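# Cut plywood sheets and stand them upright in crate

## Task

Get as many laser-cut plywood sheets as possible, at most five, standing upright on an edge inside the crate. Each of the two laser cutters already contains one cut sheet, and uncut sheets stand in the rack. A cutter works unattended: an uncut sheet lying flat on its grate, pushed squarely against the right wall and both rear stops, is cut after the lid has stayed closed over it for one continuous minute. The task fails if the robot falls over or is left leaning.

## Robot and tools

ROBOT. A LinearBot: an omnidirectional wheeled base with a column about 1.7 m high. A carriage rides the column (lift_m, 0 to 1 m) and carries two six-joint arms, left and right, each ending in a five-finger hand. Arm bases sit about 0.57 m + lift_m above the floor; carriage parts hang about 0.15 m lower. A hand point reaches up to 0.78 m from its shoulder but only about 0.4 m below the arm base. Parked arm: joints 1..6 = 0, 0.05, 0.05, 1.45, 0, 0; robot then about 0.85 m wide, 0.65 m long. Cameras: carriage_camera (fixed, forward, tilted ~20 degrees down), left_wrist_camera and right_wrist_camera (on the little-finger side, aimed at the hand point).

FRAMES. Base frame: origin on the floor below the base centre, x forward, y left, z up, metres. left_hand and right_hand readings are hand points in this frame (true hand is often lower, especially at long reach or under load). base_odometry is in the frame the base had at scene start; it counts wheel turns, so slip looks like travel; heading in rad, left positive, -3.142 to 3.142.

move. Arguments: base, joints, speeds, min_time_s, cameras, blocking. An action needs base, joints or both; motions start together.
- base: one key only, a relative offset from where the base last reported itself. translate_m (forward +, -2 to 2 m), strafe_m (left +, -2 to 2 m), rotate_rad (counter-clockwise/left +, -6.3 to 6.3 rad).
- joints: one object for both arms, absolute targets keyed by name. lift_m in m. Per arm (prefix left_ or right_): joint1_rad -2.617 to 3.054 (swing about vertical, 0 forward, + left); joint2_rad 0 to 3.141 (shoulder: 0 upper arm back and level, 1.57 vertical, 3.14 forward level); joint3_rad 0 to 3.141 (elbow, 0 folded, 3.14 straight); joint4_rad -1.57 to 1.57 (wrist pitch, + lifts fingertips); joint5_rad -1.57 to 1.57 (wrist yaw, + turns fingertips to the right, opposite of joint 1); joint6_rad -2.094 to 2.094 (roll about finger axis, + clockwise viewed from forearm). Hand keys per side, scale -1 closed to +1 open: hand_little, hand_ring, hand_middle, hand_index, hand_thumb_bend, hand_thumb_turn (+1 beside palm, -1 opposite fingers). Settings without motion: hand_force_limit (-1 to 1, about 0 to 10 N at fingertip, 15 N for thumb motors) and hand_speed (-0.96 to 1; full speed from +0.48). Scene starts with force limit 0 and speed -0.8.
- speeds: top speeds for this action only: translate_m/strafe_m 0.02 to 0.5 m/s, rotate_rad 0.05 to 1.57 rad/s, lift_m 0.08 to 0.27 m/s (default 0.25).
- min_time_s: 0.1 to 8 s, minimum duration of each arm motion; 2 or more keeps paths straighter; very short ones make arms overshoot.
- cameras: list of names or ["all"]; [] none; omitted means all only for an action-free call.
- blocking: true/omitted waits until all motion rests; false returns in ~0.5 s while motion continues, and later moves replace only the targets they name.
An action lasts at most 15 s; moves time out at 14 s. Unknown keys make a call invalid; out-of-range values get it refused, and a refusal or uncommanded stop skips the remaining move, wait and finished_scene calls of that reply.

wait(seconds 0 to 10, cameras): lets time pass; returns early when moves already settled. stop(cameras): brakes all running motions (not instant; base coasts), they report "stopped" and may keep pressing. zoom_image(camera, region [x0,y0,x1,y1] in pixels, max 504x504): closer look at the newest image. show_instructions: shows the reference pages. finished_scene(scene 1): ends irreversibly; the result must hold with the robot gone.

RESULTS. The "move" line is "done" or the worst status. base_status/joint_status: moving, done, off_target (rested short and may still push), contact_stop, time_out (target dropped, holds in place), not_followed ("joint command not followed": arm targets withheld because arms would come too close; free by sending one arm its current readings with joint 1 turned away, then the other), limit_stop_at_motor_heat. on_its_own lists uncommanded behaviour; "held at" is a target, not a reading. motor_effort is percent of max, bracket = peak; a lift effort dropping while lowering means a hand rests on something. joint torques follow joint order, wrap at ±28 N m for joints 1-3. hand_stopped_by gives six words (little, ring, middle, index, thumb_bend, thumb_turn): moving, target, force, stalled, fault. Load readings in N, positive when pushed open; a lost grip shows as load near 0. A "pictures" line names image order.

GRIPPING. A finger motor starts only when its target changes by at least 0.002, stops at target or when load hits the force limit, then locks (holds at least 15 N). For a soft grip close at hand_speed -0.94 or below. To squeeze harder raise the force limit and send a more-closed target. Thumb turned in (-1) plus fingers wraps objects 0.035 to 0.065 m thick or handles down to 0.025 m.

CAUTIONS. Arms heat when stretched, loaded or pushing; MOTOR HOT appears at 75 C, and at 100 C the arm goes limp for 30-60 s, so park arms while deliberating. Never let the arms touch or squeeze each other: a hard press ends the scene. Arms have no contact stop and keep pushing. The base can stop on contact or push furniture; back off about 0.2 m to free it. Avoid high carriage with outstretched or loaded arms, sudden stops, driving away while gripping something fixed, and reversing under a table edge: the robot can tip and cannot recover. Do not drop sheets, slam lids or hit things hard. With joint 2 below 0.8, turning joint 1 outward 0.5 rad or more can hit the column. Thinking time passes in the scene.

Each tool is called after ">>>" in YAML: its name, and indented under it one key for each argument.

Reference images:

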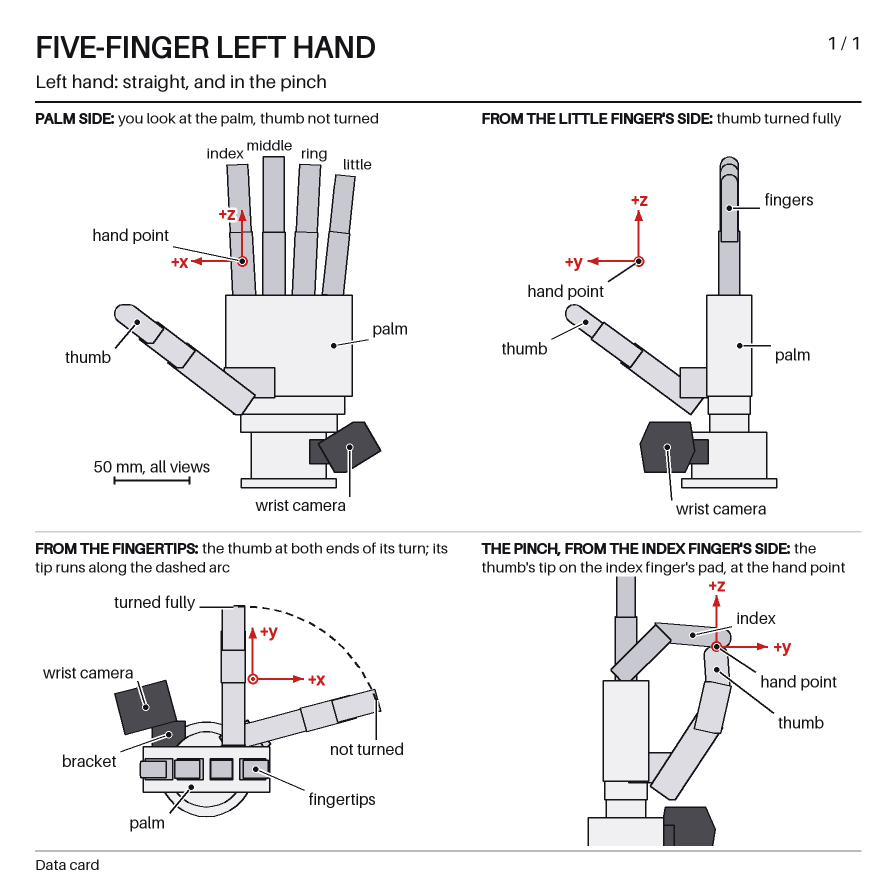

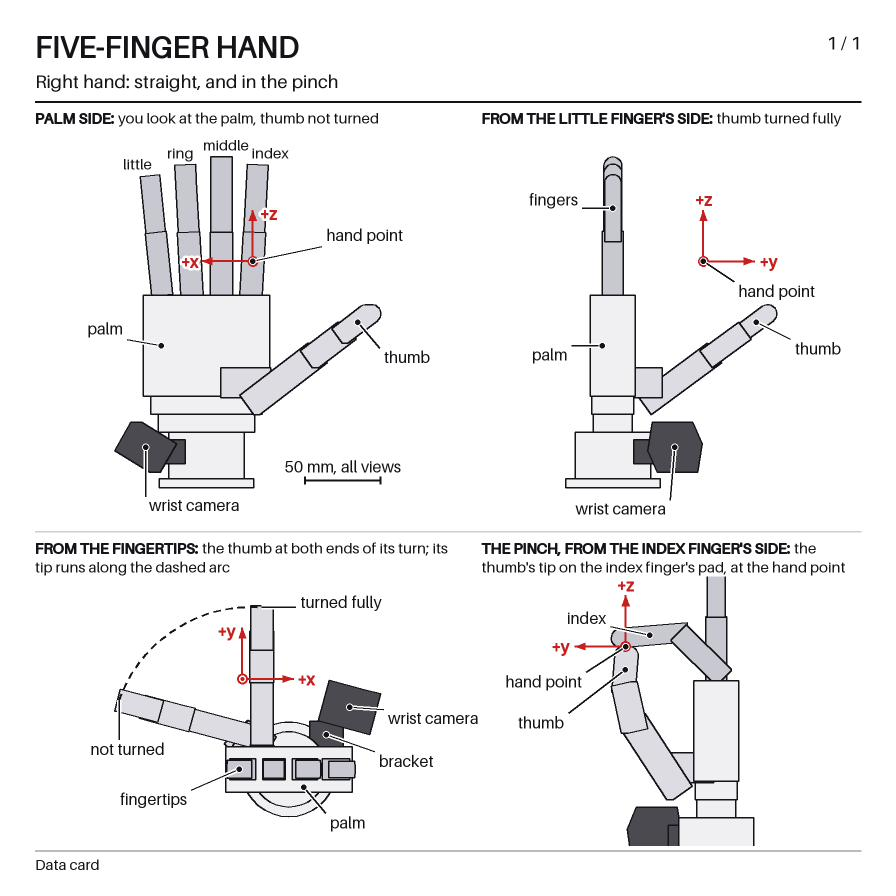

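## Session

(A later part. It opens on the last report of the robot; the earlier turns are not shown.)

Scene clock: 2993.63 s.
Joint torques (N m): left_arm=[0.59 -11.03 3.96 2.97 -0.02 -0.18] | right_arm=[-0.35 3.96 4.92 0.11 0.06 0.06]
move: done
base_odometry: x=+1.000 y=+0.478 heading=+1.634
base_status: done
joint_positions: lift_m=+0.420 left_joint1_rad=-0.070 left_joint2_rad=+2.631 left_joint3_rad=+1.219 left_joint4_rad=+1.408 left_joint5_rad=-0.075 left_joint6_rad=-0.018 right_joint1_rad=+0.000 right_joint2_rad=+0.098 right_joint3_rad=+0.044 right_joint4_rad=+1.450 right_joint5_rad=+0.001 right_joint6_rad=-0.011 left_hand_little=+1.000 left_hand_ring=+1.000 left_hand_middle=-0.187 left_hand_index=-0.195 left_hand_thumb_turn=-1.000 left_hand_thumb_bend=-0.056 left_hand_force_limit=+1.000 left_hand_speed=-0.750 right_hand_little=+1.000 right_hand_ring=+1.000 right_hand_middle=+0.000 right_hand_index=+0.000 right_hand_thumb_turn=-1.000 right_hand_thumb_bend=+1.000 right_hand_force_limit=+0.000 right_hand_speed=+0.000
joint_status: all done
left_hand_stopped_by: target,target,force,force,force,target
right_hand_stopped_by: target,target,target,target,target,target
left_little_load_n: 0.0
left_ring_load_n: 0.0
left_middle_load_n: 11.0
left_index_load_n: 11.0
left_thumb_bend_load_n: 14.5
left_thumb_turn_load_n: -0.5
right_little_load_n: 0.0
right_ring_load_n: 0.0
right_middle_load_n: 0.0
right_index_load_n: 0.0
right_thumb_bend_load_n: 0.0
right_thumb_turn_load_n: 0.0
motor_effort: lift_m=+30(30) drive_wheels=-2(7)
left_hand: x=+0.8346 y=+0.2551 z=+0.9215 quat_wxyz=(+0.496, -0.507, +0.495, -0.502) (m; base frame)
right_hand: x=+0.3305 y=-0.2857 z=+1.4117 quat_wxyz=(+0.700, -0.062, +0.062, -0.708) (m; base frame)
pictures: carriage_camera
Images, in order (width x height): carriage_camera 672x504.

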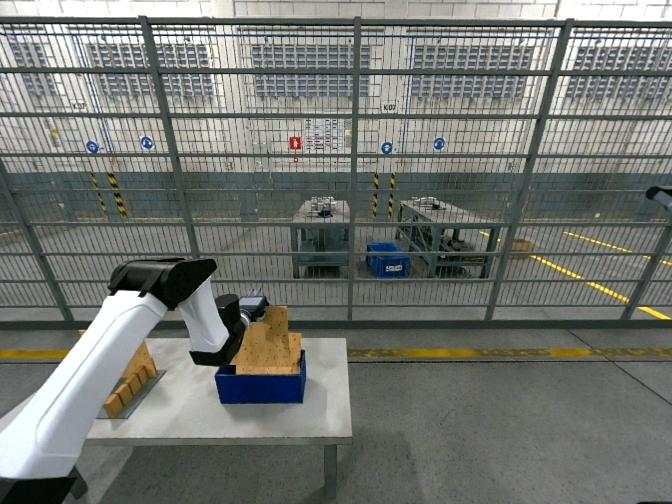

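>>> move:
  base: {"translate_m": 0.022}
  joints: {"lift_m": 0.385}
  speeds: {"translate_m": 0.05, "lift_m": 0.08}

>>> move:
  joints: {"lift_m": 0.35}
  speeds: {"lift_m": 0.08}
  cameras: ["carriage_camera"]

>>> zoom_image:
  camera: "carriage_camera"
  region: [195, 285, 335, 405]

Scene clock: 3003.53 s.
Joint torques (N m): left_arm=[0.55 -10.95 3.97 2.96 -0.02 -0.15] | right_arm=[-0.35 3.93 4.92 0.13 0.06 0.06]
move: done
base_odometry: x=+0.999 y=+0.500 heading=+1.634
base_status: done
joint_positions: lift_m=+0.385 left_joint1_rad=-0.070 left_joint2_rad=+2.631 left_joint3_rad=+1.219 left_joint4_rad=+1.409 left_joint5_rad=-0.074 left_joint6_rad=-0.019 right_joint1_rad=+0.000 right_joint2_rad=+0.098 right_joint3_rad=+0.044 right_joint4_rad=+1.449 right_joint5_rad=+0.001 right_joint6_rad=-0.011 left_hand_little=+1.000 left_hand_ring=+1.000 left_hand_middle=-0.187 left_hand_index=-0.195 left_hand_thumb_turn=-1.000 left_hand_thumb_bend=-0.056 left_hand_force_limit=+1.000 left_hand_speed=-0.750 right_hand_little=+1.000 right_hand_ring=+1.000 right_hand_middle=+0.000 right_hand_index=+0.000 right_hand_thumb_turn=-1.000 right_hand_thumb_bend=+1.000 right_hand_force_limit=+0.000 right_hand_speed=+0.000
joint_status: all done
left_hand_stopped_by: target,target,force,force,force,target
right_hand_stopped_by: target,target,target,target,target,target
left_little_load_n: 0.0
left_ring_load_n: 0.0
left_middle_load_n: 11.0
left_index_load_n: 11.0
left_thumb_bend_load_n: 14.5
left_thumb_turn_load_n: 0.0
right_little_load_n: 0.0
right_ring_load_n: 0.0
right_middle_load_n: 0.0
right_index_load_n: 0.0
right_thumb_bend_load_n: 0.0
right_thumb_turn_load_n: 0.0
motor_effort: lift_m=+30(31) drive_wheels=-1(11)
left_hand: x=+0.8346 y=+0.2549 z=+0.8867 quat_wxyz=(+0.496, -0.506, +0.495, -0.503) (m; base frame)
right_hand: x=+0.3308 y=-0.2857 z=+1.3766 quat_wxyz=(+0.700, -0.062, +0.062, -0.708) (m; base frame)
pictures: none

Scene clock: 3004.37 s.
Joint torques (N m): left_arm=[0.57 -11.04 3.96 2.96 -0.02 -0.14] | right_arm=[-0.35 3.96 4.93 0.12 0.06 0.06]
move: done
base_odometry: x=+0.999 y=+0.500 heading=+1.634
base_status: not commanded
joint_positions: lift_m=+0.350 left_joint1_rad=-0.070 left_joint2_rad=+2.631 left_joint3_rad=+1.219 left_joint4_rad=+1.410 left_joint5_rad=-0.074 left_joint6_rad=-0.019 right_joint1_rad=+0.000 right_joint2_rad=+0.098 right_joint3_rad=+0.044 right_joint4_rad=+1.449 right_joint5_rad=+0.001 right_joint6_rad=-0.011 left_hand_little=+1.000 left_hand_ring=+1.000 left_hand_middle=-0.187 left_hand_index=-0.195 left_hand_thumb_turn=-1.000 left_hand_thumb_bend=-0.056 left_hand_force_limit=+1.000 left_hand_speed=-0.750 right_hand_little=+1.000 right_hand_ring=+1.000 right_hand_middle=+0.000 right_hand_index=+0.000 right_hand_thumb_turn=-1.000 right_hand_thumb_bend=+1.000 right_hand_force_limit=+0.000 right_hand_speed=+0.000
joint_status: all done
left_hand_stopped_by: target,target,force,force,force,target
right_hand_stopped_by: target,target,target,target,target,target
left_little_load_n: 0.0
left_ring_load_n: 0.0
left_middle_load_n: 11.5
left_index_load_n: 11.0
left_thumb_bend_load_n: 14.5
left_thumb_turn_load_n: 0.0
right_little_load_n: 0.0
right_ring_load_n: 0.0
right_middle_load_n: 0.0
right_index_load_n: 0.0
right_thumb_bend_load_n: 0.0
right_thumb_turn_load_n: 0.0
motor_effort: lift_m=+30(31) drive_wheels=-1(4)
left_hand: x=+0.8347 y=+0.2549 z=+0.8519 quat_wxyz=(+0.496, -0.506, +0.495, -0.503) (m; base frame)
right_hand: x=+0.3308 y=-0.2857 z=+1.3416 quat_wxyz=(+0.700, -0.062, +0.062, -0.708) (m; base frame)
pictures: carriage_camera
Images, in order (width x height): carriage_camera 672x504.

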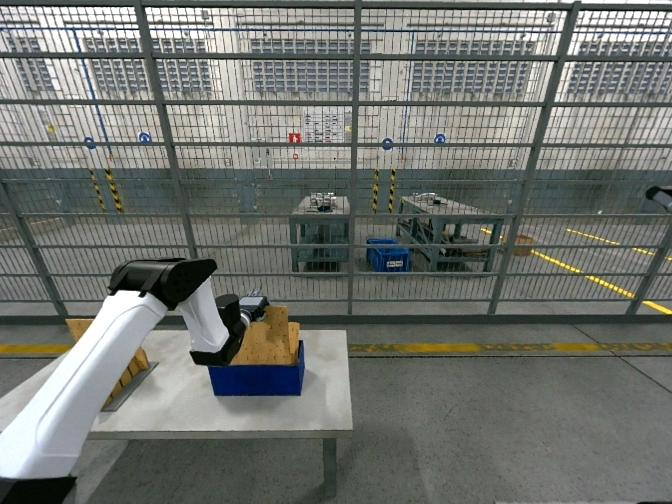

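Scaled by 3.600 from the camera's 672x504 image, which has a finer 960x720 frame.

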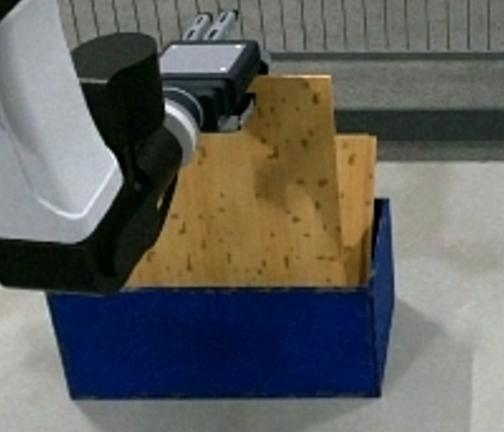

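>>> move:
  joints: {"lift_m": 0.32}
  speeds: {"lift_m": 0.08}

>>> move:
  joints: {"lift_m": 0.3}
  speeds: {"lift_m": 0.08}
  cameras: ["carriage_camera"]

>>> zoom_image:
  camera: "carriage_camera"
  region: [195, 275, 335, 395]

Scene clock: 3009.77 s.
Joint torques (N m): left_arm=[0.51 -11.08 3.95 2.94 -0.02 -0.13] | right_arm=[-0.35 3.93 4.93 0.12 0.06 0.06]
move: done
base_odometry: x=+0.999 y=+0.500 heading=+1.634
base_status: not commanded
joint_positions: lift_m=+0.320 left_joint1_rad=-0.070 left_joint2_rad=+2.631 left_joint3_rad=+1.219 left_joint4_rad=+1.411 left_joint5_rad=-0.074 left_joint6_rad=-0.019 right_joint1_rad=+0.000 right_joint2_rad=+0.098 right_joint3_rad=+0.044 right_joint4_rad=+1.449 right_joint5_rad=+0.001 right_joint6_rad=-0.011 left_hand_little=+1.000 left_hand_ring=+1.000 left_hand_middle=-0.187 left_hand_index=-0.195 left_hand_thumb_turn=-1.000 left_hand_thumb_bend=-0.056 left_hand_force_limit=+1.000 left_hand_speed=-0.750 right_hand_little=+1.000 right_hand_ring=+1.000 right_hand_middle=+0.000 right_hand_index=+0.000 right_hand_thumb_turn=-1.000 right_hand_thumb_bend=+1.000 right_hand_force_limit=+0.000 right_hand_speed=+0.000
joint_status: all done
left_hand_stopped_by: target,target,force,force,force,target
right_hand_stopped_by: target,target,target,target,target,target
left_little_load_n: 0.0
left_ring_load_n: 0.0
left_middle_load_n: 11.5
left_index_load_n: 11.0
left_thumb_bend_load_n: 14.5
left_thumb_turn_load_n: 0.0
right_little_load_n: 0.0
right_ring_load_n: 0.0
right_middle_load_n: 0.0
right_index_load_n: -0.5
right_thumb_bend_load_n: 0.5
right_thumb_turn_load_n: 0.0
motor_effort: lift_m=+30(31) drive_wheels=-1(4)
left_hand: x=+0.8347 y=+0.2548 z=+0.8221 quat_wxyz=(+0.496, -0.506, +0.494, -0.503) (m; base frame)
right_hand: x=+0.3308 y=-0.2857 z=+1.3116 quat_wxyz=(+0.700, -0.062, +0.062, -0.708) (m; base frame)
pictures: none

Scene clock: 3010.43 s.
Joint torques (N m): left_arm=[0.68 -11.07 3.97 2.97 -0.03 -0.15] | right_arm=[-0.35 3.95 4.92 0.12 0.06 0.06]
move: done
base_odometry: x=+0.999 y=+0.500 heading=+1.634
base_status: not commanded
joint_positions: lift_m=+0.300 left_joint1_rad=-0.070 left_joint2_rad=+2.631 left_joint3_rad=+1.219 left_joint4_rad=+1.408 left_joint5_rad=-0.074 left_joint6_rad=-0.019 right_joint1_rad=+0.000 right_joint2_rad=+0.098 right_joint3_rad=+0.044 right_joint4_rad=+1.449 right_joint5_rad=+0.001 right_joint6_rad=-0.011 left_hand_little=+1.000 left_hand_ring=+1.000 left_hand_middle=-0.187 left_hand_index=-0.195 left_hand_thumb_turn=-1.000 left_hand_thumb_bend=-0.056 left_hand_force_limit=+1.000 left_hand_speed=-0.750 right_hand_little=+1.000 right_hand_ring=+1.000 right_hand_middle=+0.000 right_hand_index=+0.000 right_hand_thumb_turn=-1.000 right_hand_thumb_bend=+1.000 right_hand_force_limit=+0.000 right_hand_speed=+0.000
joint_status: all done
left_hand_stopped_by: target,target,force,force,force,target
right_hand_stopped_by: target,target,target,target,target,target
left_little_load_n: 0.0
left_ring_load_n: 0.0
left_middle_load_n: 9.5
left_index_load_n: 12.0
left_thumb_bend_load_n: 14.5
left_thumb_turn_load_n: -0.5
right_little_load_n: 0.0
right_ring_load_n: 0.0
right_middle_load_n: 0.0
right_index_load_n: 0.0
right_thumb_bend_load_n: 0.0
right_thumb_turn_load_n: 0.0
motor_effort: lift_m=+30(30) drive_wheels=-1(4)
left_hand: x=+0.8346 y=+0.2548 z=+0.8015 quat_wxyz=(+0.495, -0.507, +0.495, -0.503) (m; base frame)
right_hand: x=+0.3308 y=-0.2857 z=+1.2916 quat_wxyz=(+0.700, -0.062, +0.062, -0.708) (m; base frame)
pictures: carriage_camera
Images, in order (width x height): carriage_camera 672x504.

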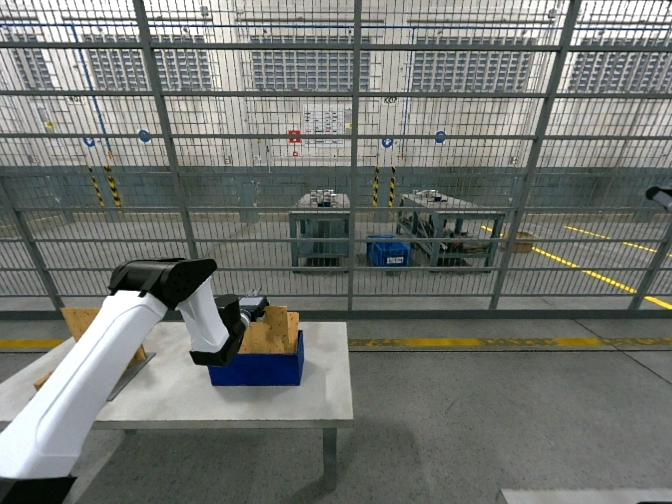

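Scaled by 3.600 from the camera's 672x504 image, which has a finer 960x720 frame.

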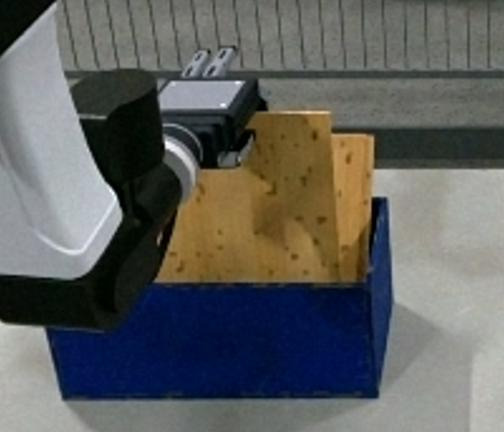

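>>> move:
  base: {"translate_m": 0.025}
  joints: {"lift_m": 0.286}
  speeds: {"translate_m": 0.04, "lift_m": 0.08}

>>> move:
  base: {"translate_m": 0.01}
  joints: {"lift_m": 0.268}
  speeds: {"translate_m": 0.04, "lift_m": 0.08}
  cameras: ["carriage_camera"]

>>> zoom_image:
  camera: "carriage_camera"
  region: [195, 265, 335, 385]

Scene clock: 3014.10 s.
Joint torques (N m): left_arm=[0.55 -11.03 4.07 3.05 0.04 -0.18] | right_arm=[-0.36 3.93 4.93 0.13 0.06 0.06]
move: done
base_odometry: x=+0.997 y=+0.525 heading=+1.634
base_status: done
joint_positions: lift_m=+0.286 left_joint1_rad=-0.070 left_joint2_rad=+2.631 left_joint3_rad=+1.219 left_joint4_rad=+1.401 left_joint5_rad=-0.081 left_joint6_rad=-0.015 right_joint1_rad=+0.000 right_joint2_rad=+0.098 right_joint3_rad=+0.044 right_joint4_rad=+1.448 right_joint5_rad=+0.001 right_joint6_rad=-0.011 left_hand_little=+1.000 left_hand_ring=+1.000 left_hand_middle=-0.187 left_hand_index=-0.194 left_hand_thumb_turn=-1.000 left_hand_thumb_bend=-0.056 left_hand_force_limit=+1.000 left_hand_speed=-0.750 right_hand_little=+1.000 right_hand_ring=+1.000 right_hand_middle=+0.000 right_hand_index=+0.000 right_hand_thumb_turn=-1.000 right_hand_thumb_bend=+1.000 right_hand_force_limit=+0.000 right_hand_speed=+0.000
joint_status: all done
left_hand_stopped_by: target,target,force,force,force,target
right_hand_stopped_by: target,target,target,target,target,target
left_little_load_n: 0.0
left_ring_load_n: 0.0
left_middle_load_n: 9.5
left_index_load_n: 16.0
left_thumb_bend_load_n: 9.0
left_thumb_turn_load_n: -3.0
right_little_load_n: 0.0
right_ring_load_n: 0.0
right_middle_load_n: 0.0
right_index_load_n: 0.0
right_thumb_bend_load_n: 0.0
right_thumb_turn_load_n: 0.0
motor_effort: lift_m=+30(30) drive_wheels=+4(14)
left_hand: x=+0.8343 y=+0.2564 z=+0.7855 quat_wxyz=(+0.496, -0.509, +0.496, -0.498) (m; base frame)
right_hand: x=+0.3311 y=-0.2857 z=+1.2775 quat_wxyz=(+0.700, -0.062, +0.063, -0.708) (m; base frame)
pictures: none

Scene clock: 3014.90 s.
Joint torques (N m): left_arm=[0.38 -11.41 4.23 3.15 0.02 -0.16] | right_arm=[-0.35 3.95 4.93 0.17 0.07 0.06]
move: contact_stop
base_odometry: x=+0.997 y=+0.535 heading=+1.633
base_status: done
joint_positions: lift_m=+0.272 left_joint1_rad=-0.069 left_joint2_rad=+2.635 left_joint3_rad=+1.216 left_joint4_rad=+1.393 left_joint5_rad=-0.079 left_joint6_rad=-0.018 right_joint1_rad=+0.000 right_joint2_rad=+0.098 right_joint3_rad=+0.044 right_joint4_rad=+1.446 right_joint5_rad=+0.000 right_joint6_rad=-0.011 left_hand_little=+1.000 left_hand_ring=+1.000 left_hand_middle=-0.187 left_hand_index=-0.194 left_hand_thumb_turn=-1.000 left_hand_thumb_bend=-0.056 left_hand_force_limit=+1.000 left_hand_speed=-0.750 right_hand_little=+1.000 right_hand_ring=+1.000 right_hand_middle=+0.000 right_hand_index=+0.000 right_hand_thumb_turn=-1.000 right_hand_thumb_bend=+1.000 right_hand_force_limit=+0.000 right_hand_speed=+0.000
joint_status: lift_m contact_stop (moved -0.014 of -0.018)
left_hand_stopped_by: target,target,force,force,force,target
right_hand_stopped_by: target,target,target,target,target,target
left_little_load_n: 0.0
left_ring_load_n: 0.0
left_middle_load_n: 8.5
left_index_load_n: 13.0
left_thumb_bend_load_n: 10.0
left_thumb_turn_load_n: -2.0
right_little_load_n: 0.0
right_ring_load_n: 0.0
right_middle_load_n: 0.0
right_index_load_n: 0.0
right_thumb_bend_load_n: 0.0
right_thumb_turn_load_n: 0.0
on_its_own: lift_m is held at +0.272, not at your +0.268, since a contact_stop
motor_effort: lift_m=+33(33) drive_wheels=+0(14)
left_hand: x=+0.8323 y=+0.2568 z=+0.7661 quat_wxyz=(+0.492, -0.513, +0.500, -0.495) (m; base frame)
right_hand: x=+0.3316 y=-0.2856 z=+1.2634 quat_wxyz=(+0.700, -0.063, +0.063, -0.708) (m; base frame)
pictures: carriage_camera
Images, in order (width x height): carriage_camera 672x504.

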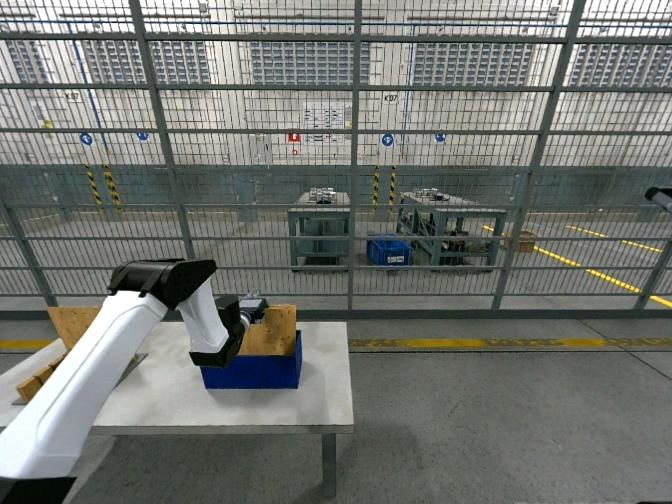

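Scaled by 3.600 from the camera's 672x504 image, which has a finer 960x720 frame.

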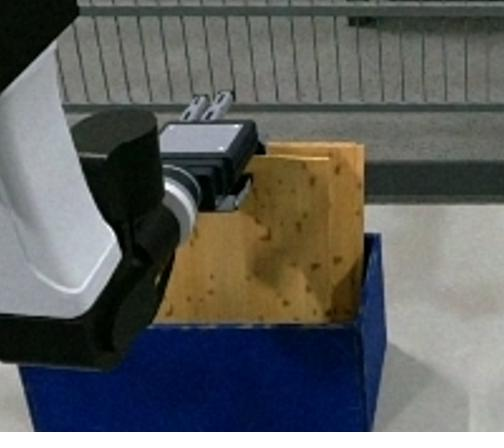

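>>> move:
  joints: {"lift_m": 0.262}
  speeds: {"lift_m": 0.08}

>>> move:
  base: {"translate_m": 0.008}
  joints: {"lift_m": 0.256}
  speeds: {"translate_m": 0.03, "lift_m": 0.08}
  cameras: ["carriage_camera"]

>>> zoom_image:
  camera: "carriage_camera"
  region: [195, 265, 335, 385]

Scene clock: 3018.33 s.
Joint torques (N m): left_arm=[0.32 -11.33 4.23 3.16 0.02 -0.15] | right_arm=[-0.35 3.95 4.93 0.17 0.07 0.06]
move: contact_stop
base_odometry: x=+0.997 y=+0.535 heading=+1.633
base_status: not commanded
joint_positions: lift_m=+0.272 left_joint1_rad=-0.069 left_joint2_rad=+2.635 left_joint3_rad=+1.216 left_joint4_rad=+1.392 left_joint5_rad=-0.079 left_joint6_rad=-0.018 right_joint1_rad=+0.000 right_joint2_rad=+0.098 right_joint3_rad=+0.044 right_joint4_rad=+1.446 right_joint5_rad=+0.001 right_joint6_rad=-0.011 left_hand_little=+1.000 left_hand_ring=+1.000 left_hand_middle=-0.187 left_hand_index=-0.194 left_hand_thumb_turn=-1.000 left_hand_thumb_bend=-0.056 left_hand_force_limit=+1.000 left_hand_speed=-0.750 right_hand_little=+1.000 right_hand_ring=+1.000 right_hand_middle=+0.000 right_hand_index=+0.000 right_hand_thumb_turn=-1.000 right_hand_thumb_bend=+1.000 right_hand_force_limit=+0.000 right_hand_speed=+0.000
joint_status: lift_m contact_stop (moved +0.000 of -0.010)
left_hand_stopped_by: target,target,force,force,force,target
right_hand_stopped_by: target,target,target,target,target,target
left_little_load_n: 0.0
left_ring_load_n: 0.0
left_middle_load_n: 8.5
left_index_load_n: 13.0
left_thumb_bend_load_n: 10.0
left_thumb_turn_load_n: -2.0
right_little_load_n: 0.0
right_ring_load_n: 0.0
right_middle_load_n: 0.0
right_index_load_n: 0.0
right_thumb_bend_load_n: 0.0
right_thumb_turn_load_n: 0.0
on_its_own: lift_m is held at +0.272, not at your +0.262, since a contact_stop
motor_effort: lift_m=+33(33) drive_wheels=+0(0)
left_hand: x=+0.8322 y=+0.2568 z=+0.7660 quat_wxyz=(+0.492, -0.513, +0.500, -0.495) (m; base frame)
right_hand: x=+0.3316 y=-0.2857 z=+1.2635 quat_wxyz=(+0.700, -0.063, +0.063, -0.708) (m; base frame)
pictures: none

not run: a stop that you did not command came earlier in this reply.

Scaled by 3.600 from the camera's 672x504 image, which has a finer 960x720 frame.
This view is cut from an older image: the scene may have changed since it was taken.

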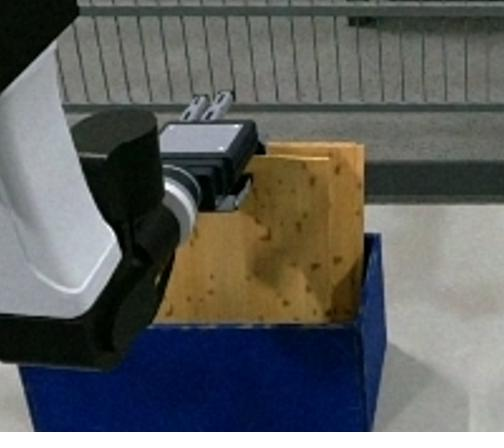

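>>> move:
  cameras: ["left_wrist_camera", "carriage_camera"]

>>> zoom_image:
  camera: "carriage_camera"
  region: [185, 275, 315, 395]

Scene clock: 3027.53 s.
Joint torques (N m): left_arm=[0.46 -11.32 4.22 3.15 0.02 -0.16] | right_arm=[-0.35 3.95 4.93 0.17 0.07 0.06]
base_odometry: x=+0.997 y=+0.535 heading=+1.633
base_status: not commanded
joint_positions: lift_m=+0.272 left_joint1_rad=-0.069 left_joint2_rad=+2.635 left_joint3_rad=+1.216 left_joint4_rad=+1.392 left_joint5_rad=-0.079 left_joint6_rad=-0.018 right_joint1_rad=+0.000 right_joint2_rad=+0.098 right_joint3_rad=+0.044 right_joint4_rad=+1.446 right_joint5_rad=+0.001 right_joint6_rad=-0.011 left_hand_little=+1.000 left_hand_ring=+1.000 left_hand_middle=-0.187 left_hand_index=-0.194 left_hand_thumb_turn=-1.000 left_hand_thumb_bend=-0.056 left_hand_force_limit=+1.000 left_hand_speed=-0.750 right_hand_little=+1.000 right_hand_ring=+1.000 right_hand_middle=+0.000 right_hand_index=+0.000 right_hand_thumb_turn=-1.000 right_hand_thumb_bend=+1.000 right_hand_force_limit=+0.000 right_hand_speed=+0.000
joint_status: lift_m contact_stop (moved +0.000 of -0.010)
left_hand_stopped_by: target,target,force,force,force,target
right_hand_stopped_by: target,target,target,target,target,target
left_little_load_n: 0.0
left_ring_load_n: 0.0
left_middle_load_n: 8.5
left_index_load_n: 13.0
left_thumb_bend_load_n: 10.0
left_thumb_turn_load_n: -2.0
right_little_load_n: 0.0
right_ring_load_n: 0.0
right_middle_load_n: 0.0
right_index_load_n: 0.0
right_thumb_bend_load_n: -0.5
right_thumb_turn_load_n: 0.5
on_its_own: lift_m is held at +0.272, not at your +0.262, since a contact_stop
motor_effort: lift_m=+33(33) drive_wheels=+0(0)
left_hand: x=+0.8322 y=+0.2568 z=+0.7660 quat_wxyz=(+0.492, -0.513, +0.500, -0.495) (m; base frame)
right_hand: x=+0.3316 y=-0.2857 z=+1.2635 quat_wxyz=(+0.700, -0.063, +0.063, -0.708) (m; base frame)
pictures: carriage_camera, left_wrist_camera
Images, in order (width x height): carriage_camera 672x504, left_wrist_camera 672x504.

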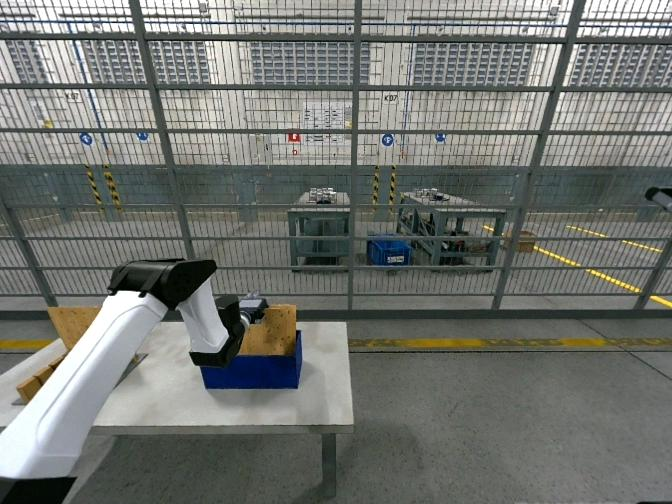

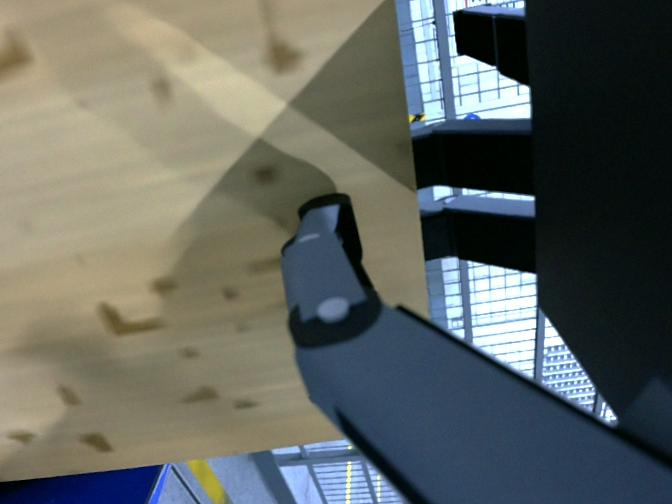

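Scaled by 3.877 from the camera's 672x504 image, which has a finer 960x720 frame.

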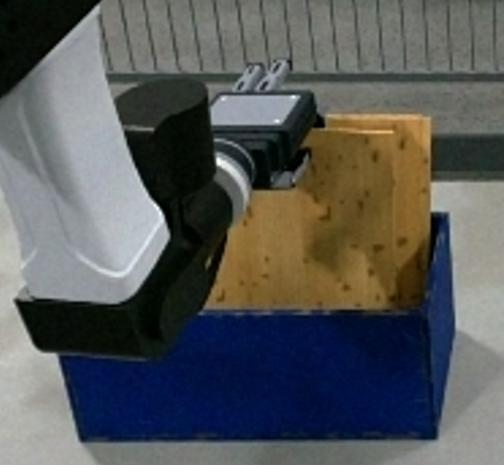

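>>> move:
  base: {"translate_m": 0.012}
  speeds: {"translate_m": 0.03}

>>> move:
  joints: {"left_hand_speed": -0.6, "left_hand_index": 0.6, "left_hand_middle": 0.6, "left_hand_thumb_bend": 0.15}
  cameras: ["carriage_camera", "left_wrist_camera"]

>>> zoom_image:
  camera: "carriage_camera"
  region: [185, 275, 315, 395]

Scene clock: 3034.50 s.
Joint torques (N m): left_arm=[0.29 -11.23 4.22 3.17 0.03 -0.19] | right_arm=[-0.36 3.93 4.93 0.15 0.06 0.06]
move: done
base_odometry: x=+0.996 y=+0.547 heading=+1.633
base_status: done
joint_positions: lift_m=+0.272 left_joint1_rad=-0.068 left_joint2_rad=+2.635 left_joint3_rad=+1.216 left_joint4_rad=+1.391 left_joint5_rad=-0.079 left_joint6_rad=-0.018 right_joint1_rad=+0.000 right_joint2_rad=+0.098 right_joint3_rad=+0.044 right_joint4_rad=+1.447 right_joint5_rad=+0.001 right_joint6_rad=-0.011 left_hand_little=+1.000 left_hand_ring=+1.000 left_hand_middle=-0.187 left_hand_index=-0.194 left_hand_thumb_turn=-1.000 left_hand_thumb_bend=-0.056 left_hand_force_limit=+1.000 left_hand_speed=-0.750 right_hand_little=+1.000 right_hand_ring=+1.000 right_hand_middle=+0.000 right_hand_index=+0.000 right_hand_thumb_turn=-1.000 right_hand_thumb_bend=+1.000 right_hand_force_limit=+0.000 right_hand_speed=+0.000
joint_status: not commanded
left_hand_stopped_by: target,target,force,force,force,target
right_hand_stopped_by: target,target,target,target,target,target
left_little_load_n: 0.0
left_ring_load_n: 0.0
left_middle_load_n: 8.0
left_index_load_n: 13.0
left_thumb_bend_load_n: 10.0
left_thumb_turn_load_n: -2.0
right_little_load_n: 0.0
right_ring_load_n: 0.0
right_middle_load_n: 0.0
right_index_load_n: 0.0
right_thumb_bend_load_n: 0.0
right_thumb_turn_load_n: 0.0
on_its_own: lift_m is held at +0.272, not at your +0.262, since a contact_stop
motor_effort: lift_m=+33(33) drive_wheels=-1(11)
left_hand: x=+0.8322 y=+0.2572 z=+0.7656 quat_wxyz=(+0.492, -0.514, +0.500, -0.494) (m; base frame)
right_hand: x=+0.3313 y=-0.2857 z=+1.2636 quat_wxyz=(+0.700, -0.063, +0.063, -0.708) (m; base frame)
pictures: none

Scene clock: 3035.70 s.
Joint torques (N m): left_arm=[0.43 -11.32 4.21 2.75 -0.02 -0.15] | right_arm=[-0.35 3.96 4.93 0.15 0.06 0.06]
move: done
base_odometry: x=+0.996 y=+0.547 heading=+1.633
base_status: not commanded
joint_positions: lift_m=+0.272 left_joint1_rad=-0.068 left_joint2_rad=+2.635 left_joint3_rad=+1.216 left_joint4_rad=+1.429 left_joint5_rad=-0.075 left_joint6_rad=-0.018 right_joint1_rad=+0.000 right_joint2_rad=+0.098 right_joint3_rad=+0.044 right_joint4_rad=+1.447 right_joint5_rad=+0.001 right_joint6_rad=-0.011 left_hand_little=+1.000 left_hand_ring=+1.000 left_hand_middle=+0.600 left_hand_index=+0.600 left_hand_thumb_turn=-1.000 left_hand_thumb_bend=+0.150 left_hand_force_limit=+1.000 left_hand_speed=-0.600 right_hand_little=+1.000 right_hand_ring=+1.000 right_hand_middle=+0.000 right_hand_index=+0.000 right_hand_thumb_turn=-1.000 right_hand_thumb_bend=+1.000 right_hand_force_limit=+0.000 right_hand_speed=+0.000
joint_status: all done
left_hand_stopped_by: target,target,target,target,target,target
right_hand_stopped_by: target,target,target,target,target,target
left_little_load_n: 0.0
left_ring_load_n: 0.0
left_middle_load_n: 0.0
left_index_load_n: 0.0
left_thumb_bend_load_n: 0.0
left_thumb_turn_load_n: 0.0
right_little_load_n: 0.0
right_ring_load_n: 0.0
right_middle_load_n: 0.0
right_index_load_n: 0.0
right_thumb_bend_load_n: 0.0
right_thumb_turn_load_n: 0.0
on_its_own: lift_m is held at +0.272, not at your +0.262, since a contact_stop
motor_effort: lift_m=+33(33) drive_wheels=-1(1)
left_hand: x=+0.8344 y=+0.2562 z=+0.7758 quat_wxyz=(+0.499, -0.504, +0.491, -0.506) (m; base frame)
right_hand: x=+0.3313 y=-0.2857 z=+1.2636 quat_wxyz=(+0.700, -0.063, +0.063, -0.708) (m; base frame)
pictures: carriage_camera, left_wrist_camera
Images, in order (width x height): carriage_camera 672x504, left_wrist_camera 672x504.

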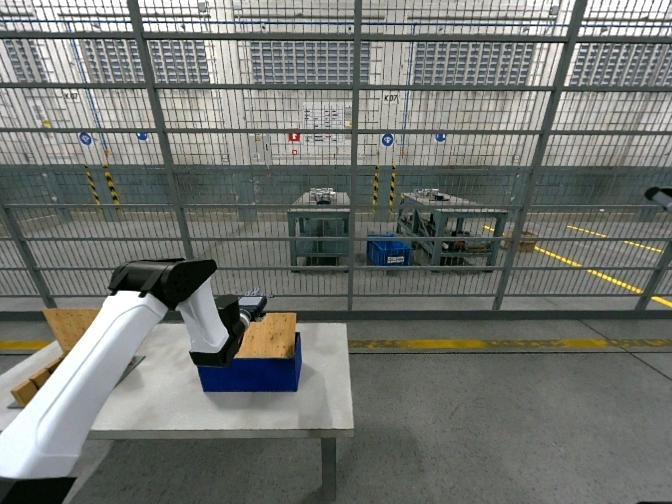

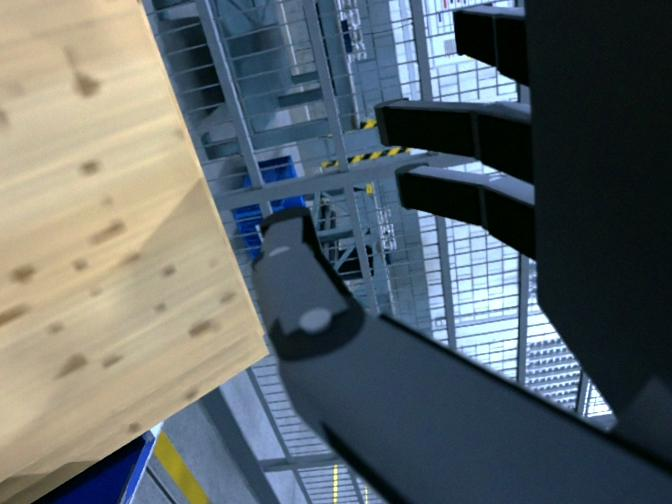

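Scaled by 3.877 from the camera's 672x504 image, which has a finer 960x720 frame.

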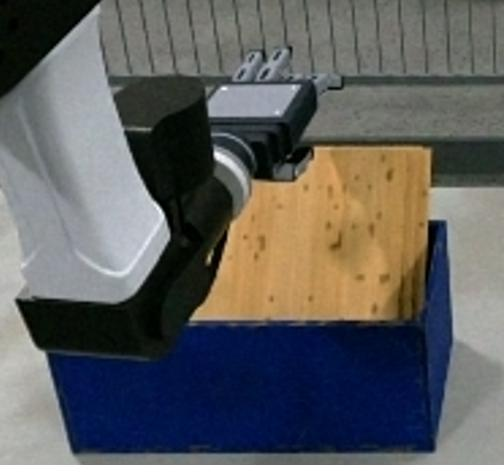

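>>> move:
  joints: {"lift_m": 0.5}
  speeds: {"lift_m": 0.15}

>>> move:
  base: {"translate_m": -0.35}
  speeds: {"translate_m": 0.25}
  cameras: ["carriage_camera"]

>>> zoom_image:
  camera: "carriage_camera"
  region: [200, 250, 360, 400]

Scene clock: 3040.73 s.
Joint torques (N m): left_arm=[0.43 -11.29 4.23 2.57 -0.02 -0.15] | right_arm=[-0.35 3.92 4.96 0.16 0.06 0.06]
move: done
base_odometry: x=+0.996 y=+0.547 heading=+1.633
base_status: not commanded
joint_positions: lift_m=+0.500 left_joint1_rad=-0.068 left_joint2_rad=+2.635 left_joint3_rad=+1.216 left_joint4_rad=+1.443 left_joint5_rad=-0.074 left_joint6_rad=-0.018 right_joint1_rad=+0.000 right_joint2_rad=+0.098 right_joint3_rad=+0.044 right_joint4_rad=+1.447 right_joint5_rad=+0.001 right_joint6_rad=-0.011 left_hand_little=+1.000 left_hand_ring=+1.000 left_hand_middle=+0.600 left_hand_index=+0.600 left_hand_thumb_turn=-1.000 left_hand_thumb_bend=+0.150 left_hand_force_limit=+1.000 left_hand_speed=-0.600 right_hand_little=+1.000 right_hand_ring=+1.000 right_hand_middle=+0.000 right_hand_index=+0.000 right_hand_thumb_turn=-1.000 right_hand_thumb_bend=+1.000 right_hand_force_limit=+0.000 right_hand_speed=+0.000
joint_status: all done
left_hand_stopped_by: target,target,target,target,target,target
right_hand_stopped_by: target,target,target,target,target,target
left_little_load_n: 0.0
left_ring_load_n: 0.0
left_middle_load_n: 0.0
left_index_load_n: 0.0
left_thumb_bend_load_n: 0.0
left_thumb_turn_load_n: 0.0
right_little_load_n: 0.0
right_ring_load_n: 0.0
right_middle_load_n: 0.0
right_index_load_n: -0.5
right_thumb_bend_load_n: 0.0
right_thumb_turn_load_n: 0.0
motor_effort: lift_m=+36(43) drive_wheels=+3(4)
left_hand: x=+0.8352 y=+0.2560 z=+1.0069 quat_wxyz=(+0.502, -0.500, +0.488, -0.510) (m; base frame)
right_hand: x=+0.3312 y=-0.2857 z=+1.4908 quat_wxyz=(+0.700, -0.063, +0.063, -0.708) (m; base frame)
pictures: none

Scene clock: 3043.43 s.
Joint torques (N m): left_arm=[0.39 -11.26 4.25 2.57 -0.03 -0.15] | right_arm=[-0.34 3.93 4.92 0.12 0.07 0.06]
move: done
base_odometry: x=+1.018 y=+0.197 heading=+1.633
base_status: done
joint_positions: lift_m=+0.500 left_joint1_rad=-0.068 left_joint2_rad=+2.635 left_joint3_rad=+1.216 left_joint4_rad=+1.443 left_joint5_rad=-0.074 left_joint6_rad=-0.018 right_joint1_rad=+0.000 right_joint2_rad=+0.098 right_joint3_rad=+0.044 right_joint4_rad=+1.448 right_joint5_rad=+0.000 right_joint6_rad=-0.011 left_hand_little=+1.000 left_hand_ring=+1.000 left_hand_middle=+0.600 left_hand_index=+0.600 left_hand_thumb_turn=-1.000 left_hand_thumb_bend=+0.150 left_hand_force_limit=+1.000 left_hand_speed=-0.600 right_hand_little=+1.000 right_hand_ring=+1.000 right_hand_middle=+0.000 right_hand_index=+0.000 right_hand_thumb_turn=-1.000 right_hand_thumb_bend=+1.000 right_hand_force_limit=+0.000 right_hand_speed=+0.000
joint_status: not commanded
left_hand_stopped_by: target,target,target,target,target,target
right_hand_stopped_by: target,target,target,target,target,target
left_little_load_n: 0.0
left_ring_load_n: 0.0
left_middle_load_n: 0.0
left_index_load_n: 0.0
left_thumb_bend_load_n: 0.0
left_thumb_turn_load_n: 0.0
right_little_load_n: 0.0
right_ring_load_n: 0.0
right_middle_load_n: -0.5
right_index_load_n: 0.0
right_thumb_bend_load_n: 0.5
right_thumb_turn_load_n: 0.0
motor_effort: lift_m=+36(36) drive_wheels=+0(13)
left_hand: x=+0.8352 y=+0.2561 z=+1.0069 quat_wxyz=(+0.502, -0.500, +0.488, -0.510) (m; base frame)
right_hand: x=+0.3309 y=-0.2856 z=+1.4910 quat_wxyz=(+0.700, -0.062, +0.062, -0.708) (m; base frame)
pictures: carriage_camera
Images, in order (width x height): carriage_camera 672x504.

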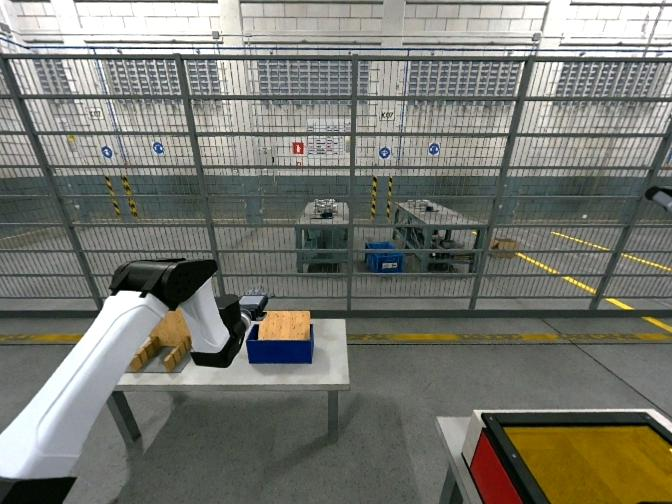

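Scaled by 3.150 from the camera's 672x504 image, which has a finer 960x720 frame.

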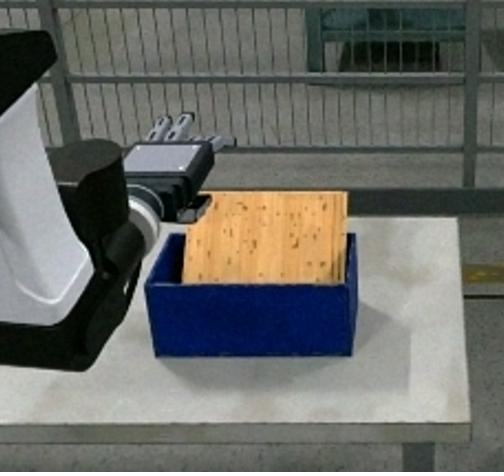

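>>> move:
  base: {"strafe_m": 0.65}
  joints: {"left_joint1_rad": 0, "left_joint2_rad": 0.05, "left_joint3_rad": 0.05, "left_joint4_rad": 1.45, "left_joint5_rad": 0, "left_joint6_rad": 0, "left_hand_speed": 0.3, "left_hand_index": 1, "left_hand_middle": 1, "left_hand_thumb_turn": 1, "left_hand_thumb_bend": -1, "lift_m": 0.5}
  speeds: {"strafe_m": 0.3}
  min_time_s: 2.5

>>> move:
  base: {"rotate_rad": -1.583}
  speeds: {"rotate_rad": 0.8}
  cameras: ["carriage_camera"]

Scene clock: 3053.60 s.
Joint torques (N m): left_arm=[0.79 2.63 4.07 -0.01 -0.02 0.03] | right_arm=[-0.38 3.95 4.93 0.13 0.07 0.06]
move: done
base_odometry: x=+0.370 y=+0.157 heading=+1.633
base_status: done
joint_positions: lift_m=+0.500 left_joint1_rad=-0.006 left_joint2_rad=+0.057 left_joint3_rad=+0.062 left_joint4_rad=+1.455 left_joint5_rad=-0.009 left_joint6_rad=-0.009 right_joint1_rad=+0.001 right_joint2_rad=+0.098 right_joint3_rad=+0.044 right_joint4_rad=+1.448 right_joint5_rad=+0.001 right_joint6_rad=-0.011 left_hand_little=+1.000 left_hand_ring=+1.000 left_hand_middle=+1.000 left_hand_index=+1.000 left_hand_thumb_turn=+1.000 left_hand_thumb_bend=-1.000 left_hand_force_limit=+1.000 left_hand_speed=+0.300 right_hand_little=+1.000 right_hand_ring=+1.000 right_hand_middle=+0.000 right_hand_index=+0.000 right_hand_thumb_turn=-1.000 right_hand_thumb_bend=+1.000 right_hand_force_limit=+0.000 right_hand_speed=+0.000
joint_status: all done
left_hand_stopped_by: target,target,target,target,target,target
right_hand_stopped_by: target,target,target,target,target,target
left_little_load_n: 0.0
left_ring_load_n: 0.0
left_middle_load_n: 0.0
left_index_load_n: 0.0
left_thumb_bend_load_n: 0.0
left_thumb_turn_load_n: 0.0
right_little_load_n: 0.0
right_ring_load_n: 0.0
right_middle_load_n: 0.0
right_index_load_n: 0.0
right_thumb_bend_load_n: 0.0
right_thumb_turn_load_n: 0.0
motor_effort: lift_m=+36(36) drive_wheels=-1(9)
left_hand: x=+0.3095 y=+0.2856 z=+1.5014 quat_wxyz=(+0.701, -0.043, +0.036, -0.711) (m; base frame)
right_hand: x=+0.3309 y=-0.2856 z=+1.4910 quat_wxyz=(+0.701, -0.062, +0.062, -0.708) (m; base frame)
pictures: none

Scene clock: 3056.90 s.
Joint torques (N m): left_arm=[0.76 2.65 4.08 -0.01 -0.03 0.03] | right_arm=[-0.36 3.95 4.93 0.13 0.07 0.06]
move: done
base_odometry: x=+0.370 y=+0.157 heading=+0.051
base_status: done
joint_positions: lift_m=+0.500 left_joint1_rad=-0.006 left_joint2_rad=+0.057 left_joint3_rad=+0.062 left_joint4_rad=+1.455 left_joint5_rad=-0.008 left_joint6_rad=-0.009 right_joint1_rad=+0.001 right_joint2_rad=+0.098 right_joint3_rad=+0.044 right_joint4_rad=+1.448 right_joint5_rad=+0.001 right_joint6_rad=-0.011 left_hand_little=+1.000 left_hand_ring=+1.000 left_hand_middle=+1.000 left_hand_index=+1.000 left_hand_thumb_turn=+1.000 left_hand_thumb_bend=-1.000 left_hand_force_limit=+1.000 left_hand_speed=+0.300 right_hand_little=+1.000 right_hand_ring=+1.000 right_hand_middle=+0.000 right_hand_index=+0.000 right_hand_thumb_turn=-1.000 right_hand_thumb_bend=+1.000 right_hand_force_limit=+0.000 right_hand_speed=+0.000
joint_status: not commanded
left_hand_stopped_by: target,target,target,target,target,target
right_hand_stopped_by: target,target,target,target,target,target
left_little_load_n: 0.0
left_ring_load_n: 0.0
left_middle_load_n: 0.0
left_index_load_n: 0.0
left_thumb_bend_load_n: 0.0
left_thumb_turn_load_n: 0.0
right_little_load_n: 0.0
right_ring_load_n: 0.5
right_middle_load_n: 0.0
right_index_load_n: 0.0
right_thumb_bend_load_n: 0.0
right_thumb_turn_load_n: 0.0
motor_effort: lift_m=+36(36) drive_wheels=+5(10)
left_hand: x=+0.3095 y=+0.2853 z=+1.5014 quat_wxyz=(+0.701, -0.042, +0.036, -0.711) (m; base frame)
right_hand: x=+0.3309 y=-0.2856 z=+1.4910 quat_wxyz=(+0.701, -0.062, +0.062, -0.708) (m; base frame)
pictures: carriage_camera
Images, in order (width x height): carriage_camera 672x504.

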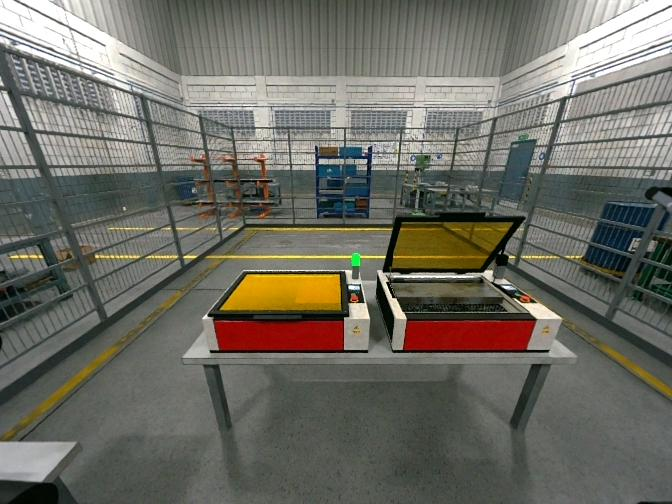

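>>> move:
  base: {"strafe_m": -0.055}
  joints: {"left_joint1_rad": 0, "left_joint2_rad": 2.93, "left_joint3_rad": 1.70, "left_joint4_rad": 1.40, "left_joint5_rad": 0, "left_joint6_rad": 0, "lift_m": 0.6}
  speeds: {"strafe_m": 0.1}
  min_time_s: 2.5
  cameras: ["carriage_camera"]

Scene clock: 3063.33 s.
Joint torques (N m): left_arm=[0.66 -11.03 6.82 2.45 -0.06 0.03] | right_arm=[-0.31 3.93 4.93 0.13 0.06 0.06]
move: done
base_odometry: x=+0.372 y=+0.102 heading=+0.050
base_status: done
joint_positions: lift_m=+0.600 left_joint1_rad=-0.005 left_joint2_rad=+2.919 left_joint3_rad=+1.676 left_joint4_rad=+1.399 left_joint5_rad=-0.006 left_joint6_rad=-0.009 right_joint1_rad=+0.000 right_joint2_rad=+0.098 right_joint3_rad=+0.044 right_joint4_rad=+1.448 right_joint5_rad=+0.001 right_joint6_rad=-0.011 left_hand_little=+1.000 left_hand_ring=+1.000 left_hand_middle=+1.000 left_hand_index=+1.000 left_hand_thumb_turn=+1.000 left_hand_thumb_bend=-1.000 left_hand_force_limit=+1.000 left_hand_speed=+0.300 right_hand_little=+1.000 right_hand_ring=+1.000 right_hand_middle=+0.000 right_hand_index=+0.000 right_hand_thumb_turn=-1.000 right_hand_thumb_bend=+1.000 right_hand_force_limit=+0.000 right_hand_speed=+0.000
joint_status: all done
left_hand_stopped_by: target,target,target,target,target,target
right_hand_stopped_by: target,target,target,target,target,target
left_little_load_n: 0.0
left_ring_load_n: 0.0
left_middle_load_n: 0.0
left_index_load_n: 0.0
left_thumb_bend_load_n: 0.0
left_thumb_turn_load_n: 0.0
right_little_load_n: 0.0
right_ring_load_n: 0.0
right_middle_load_n: 0.0
right_index_load_n: 0.0
right_thumb_bend_load_n: 0.0
right_thumb_turn_load_n: 0.0
motor_effort: lift_m=+36(44) drive_wheels=-3(11)
left_hand: x=+0.9066 y=+0.2822 z=+1.0931 quat_wxyz=(+0.535, -0.462, +0.457, -0.540) (m; base frame)
right_hand: x=+0.3309 y=-0.2857 z=+1.5909 quat_wxyz=(+0.700, -0.062, +0.062, -0.708) (m; base frame)
pictures: carriage_camera
Images, in order (width x height): carriage_camera 672x504.

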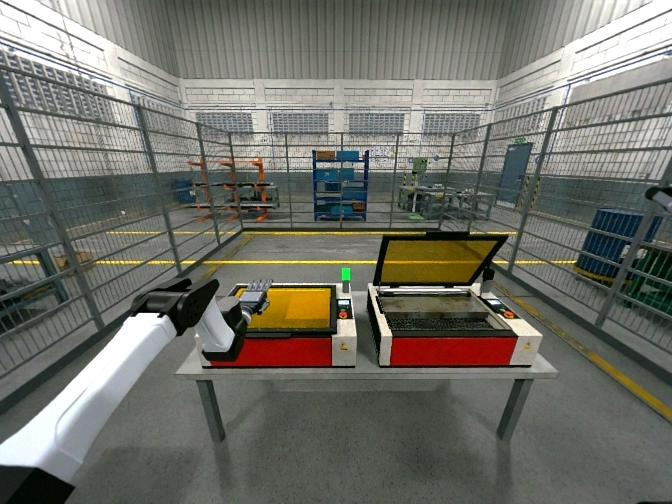

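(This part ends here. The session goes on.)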